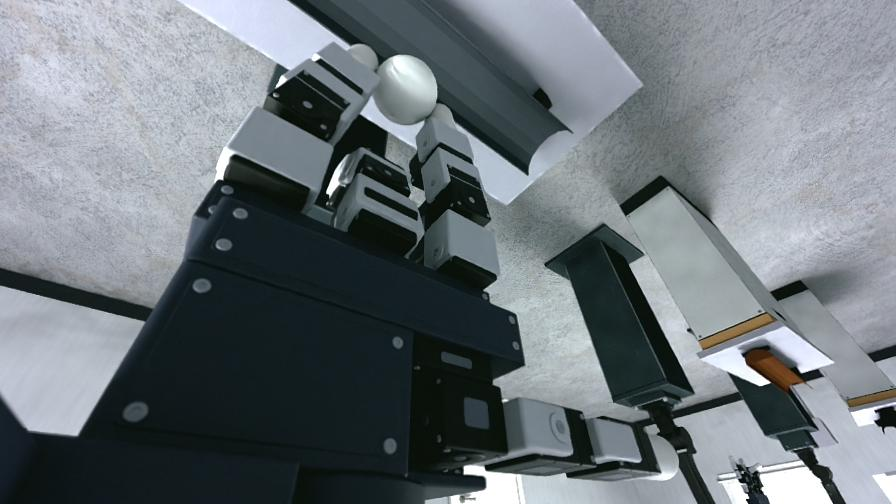

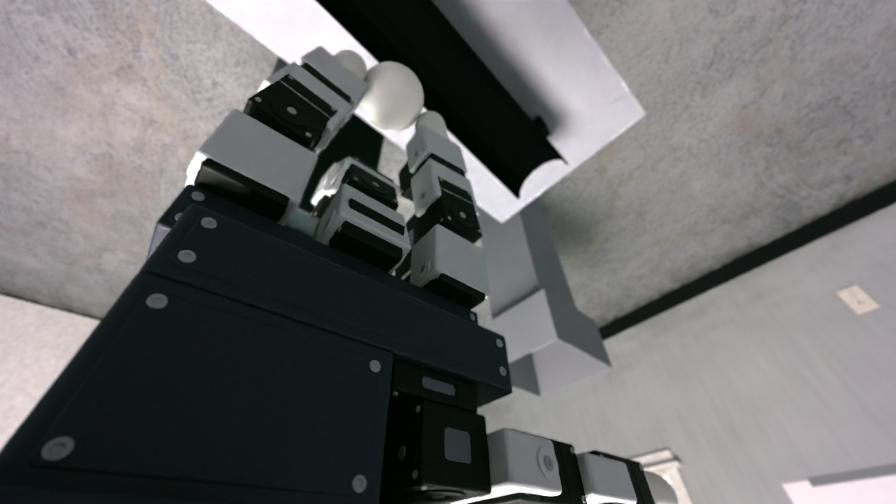

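Scaled by 1.680 from the camera's 896x504 image, which has a finer 1280x720 frame.

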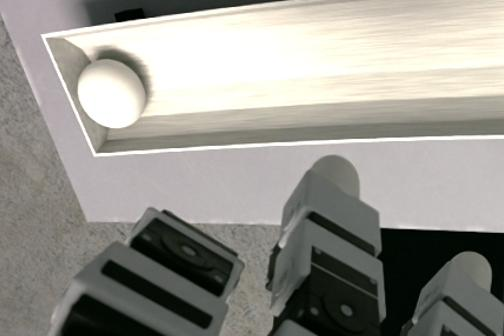

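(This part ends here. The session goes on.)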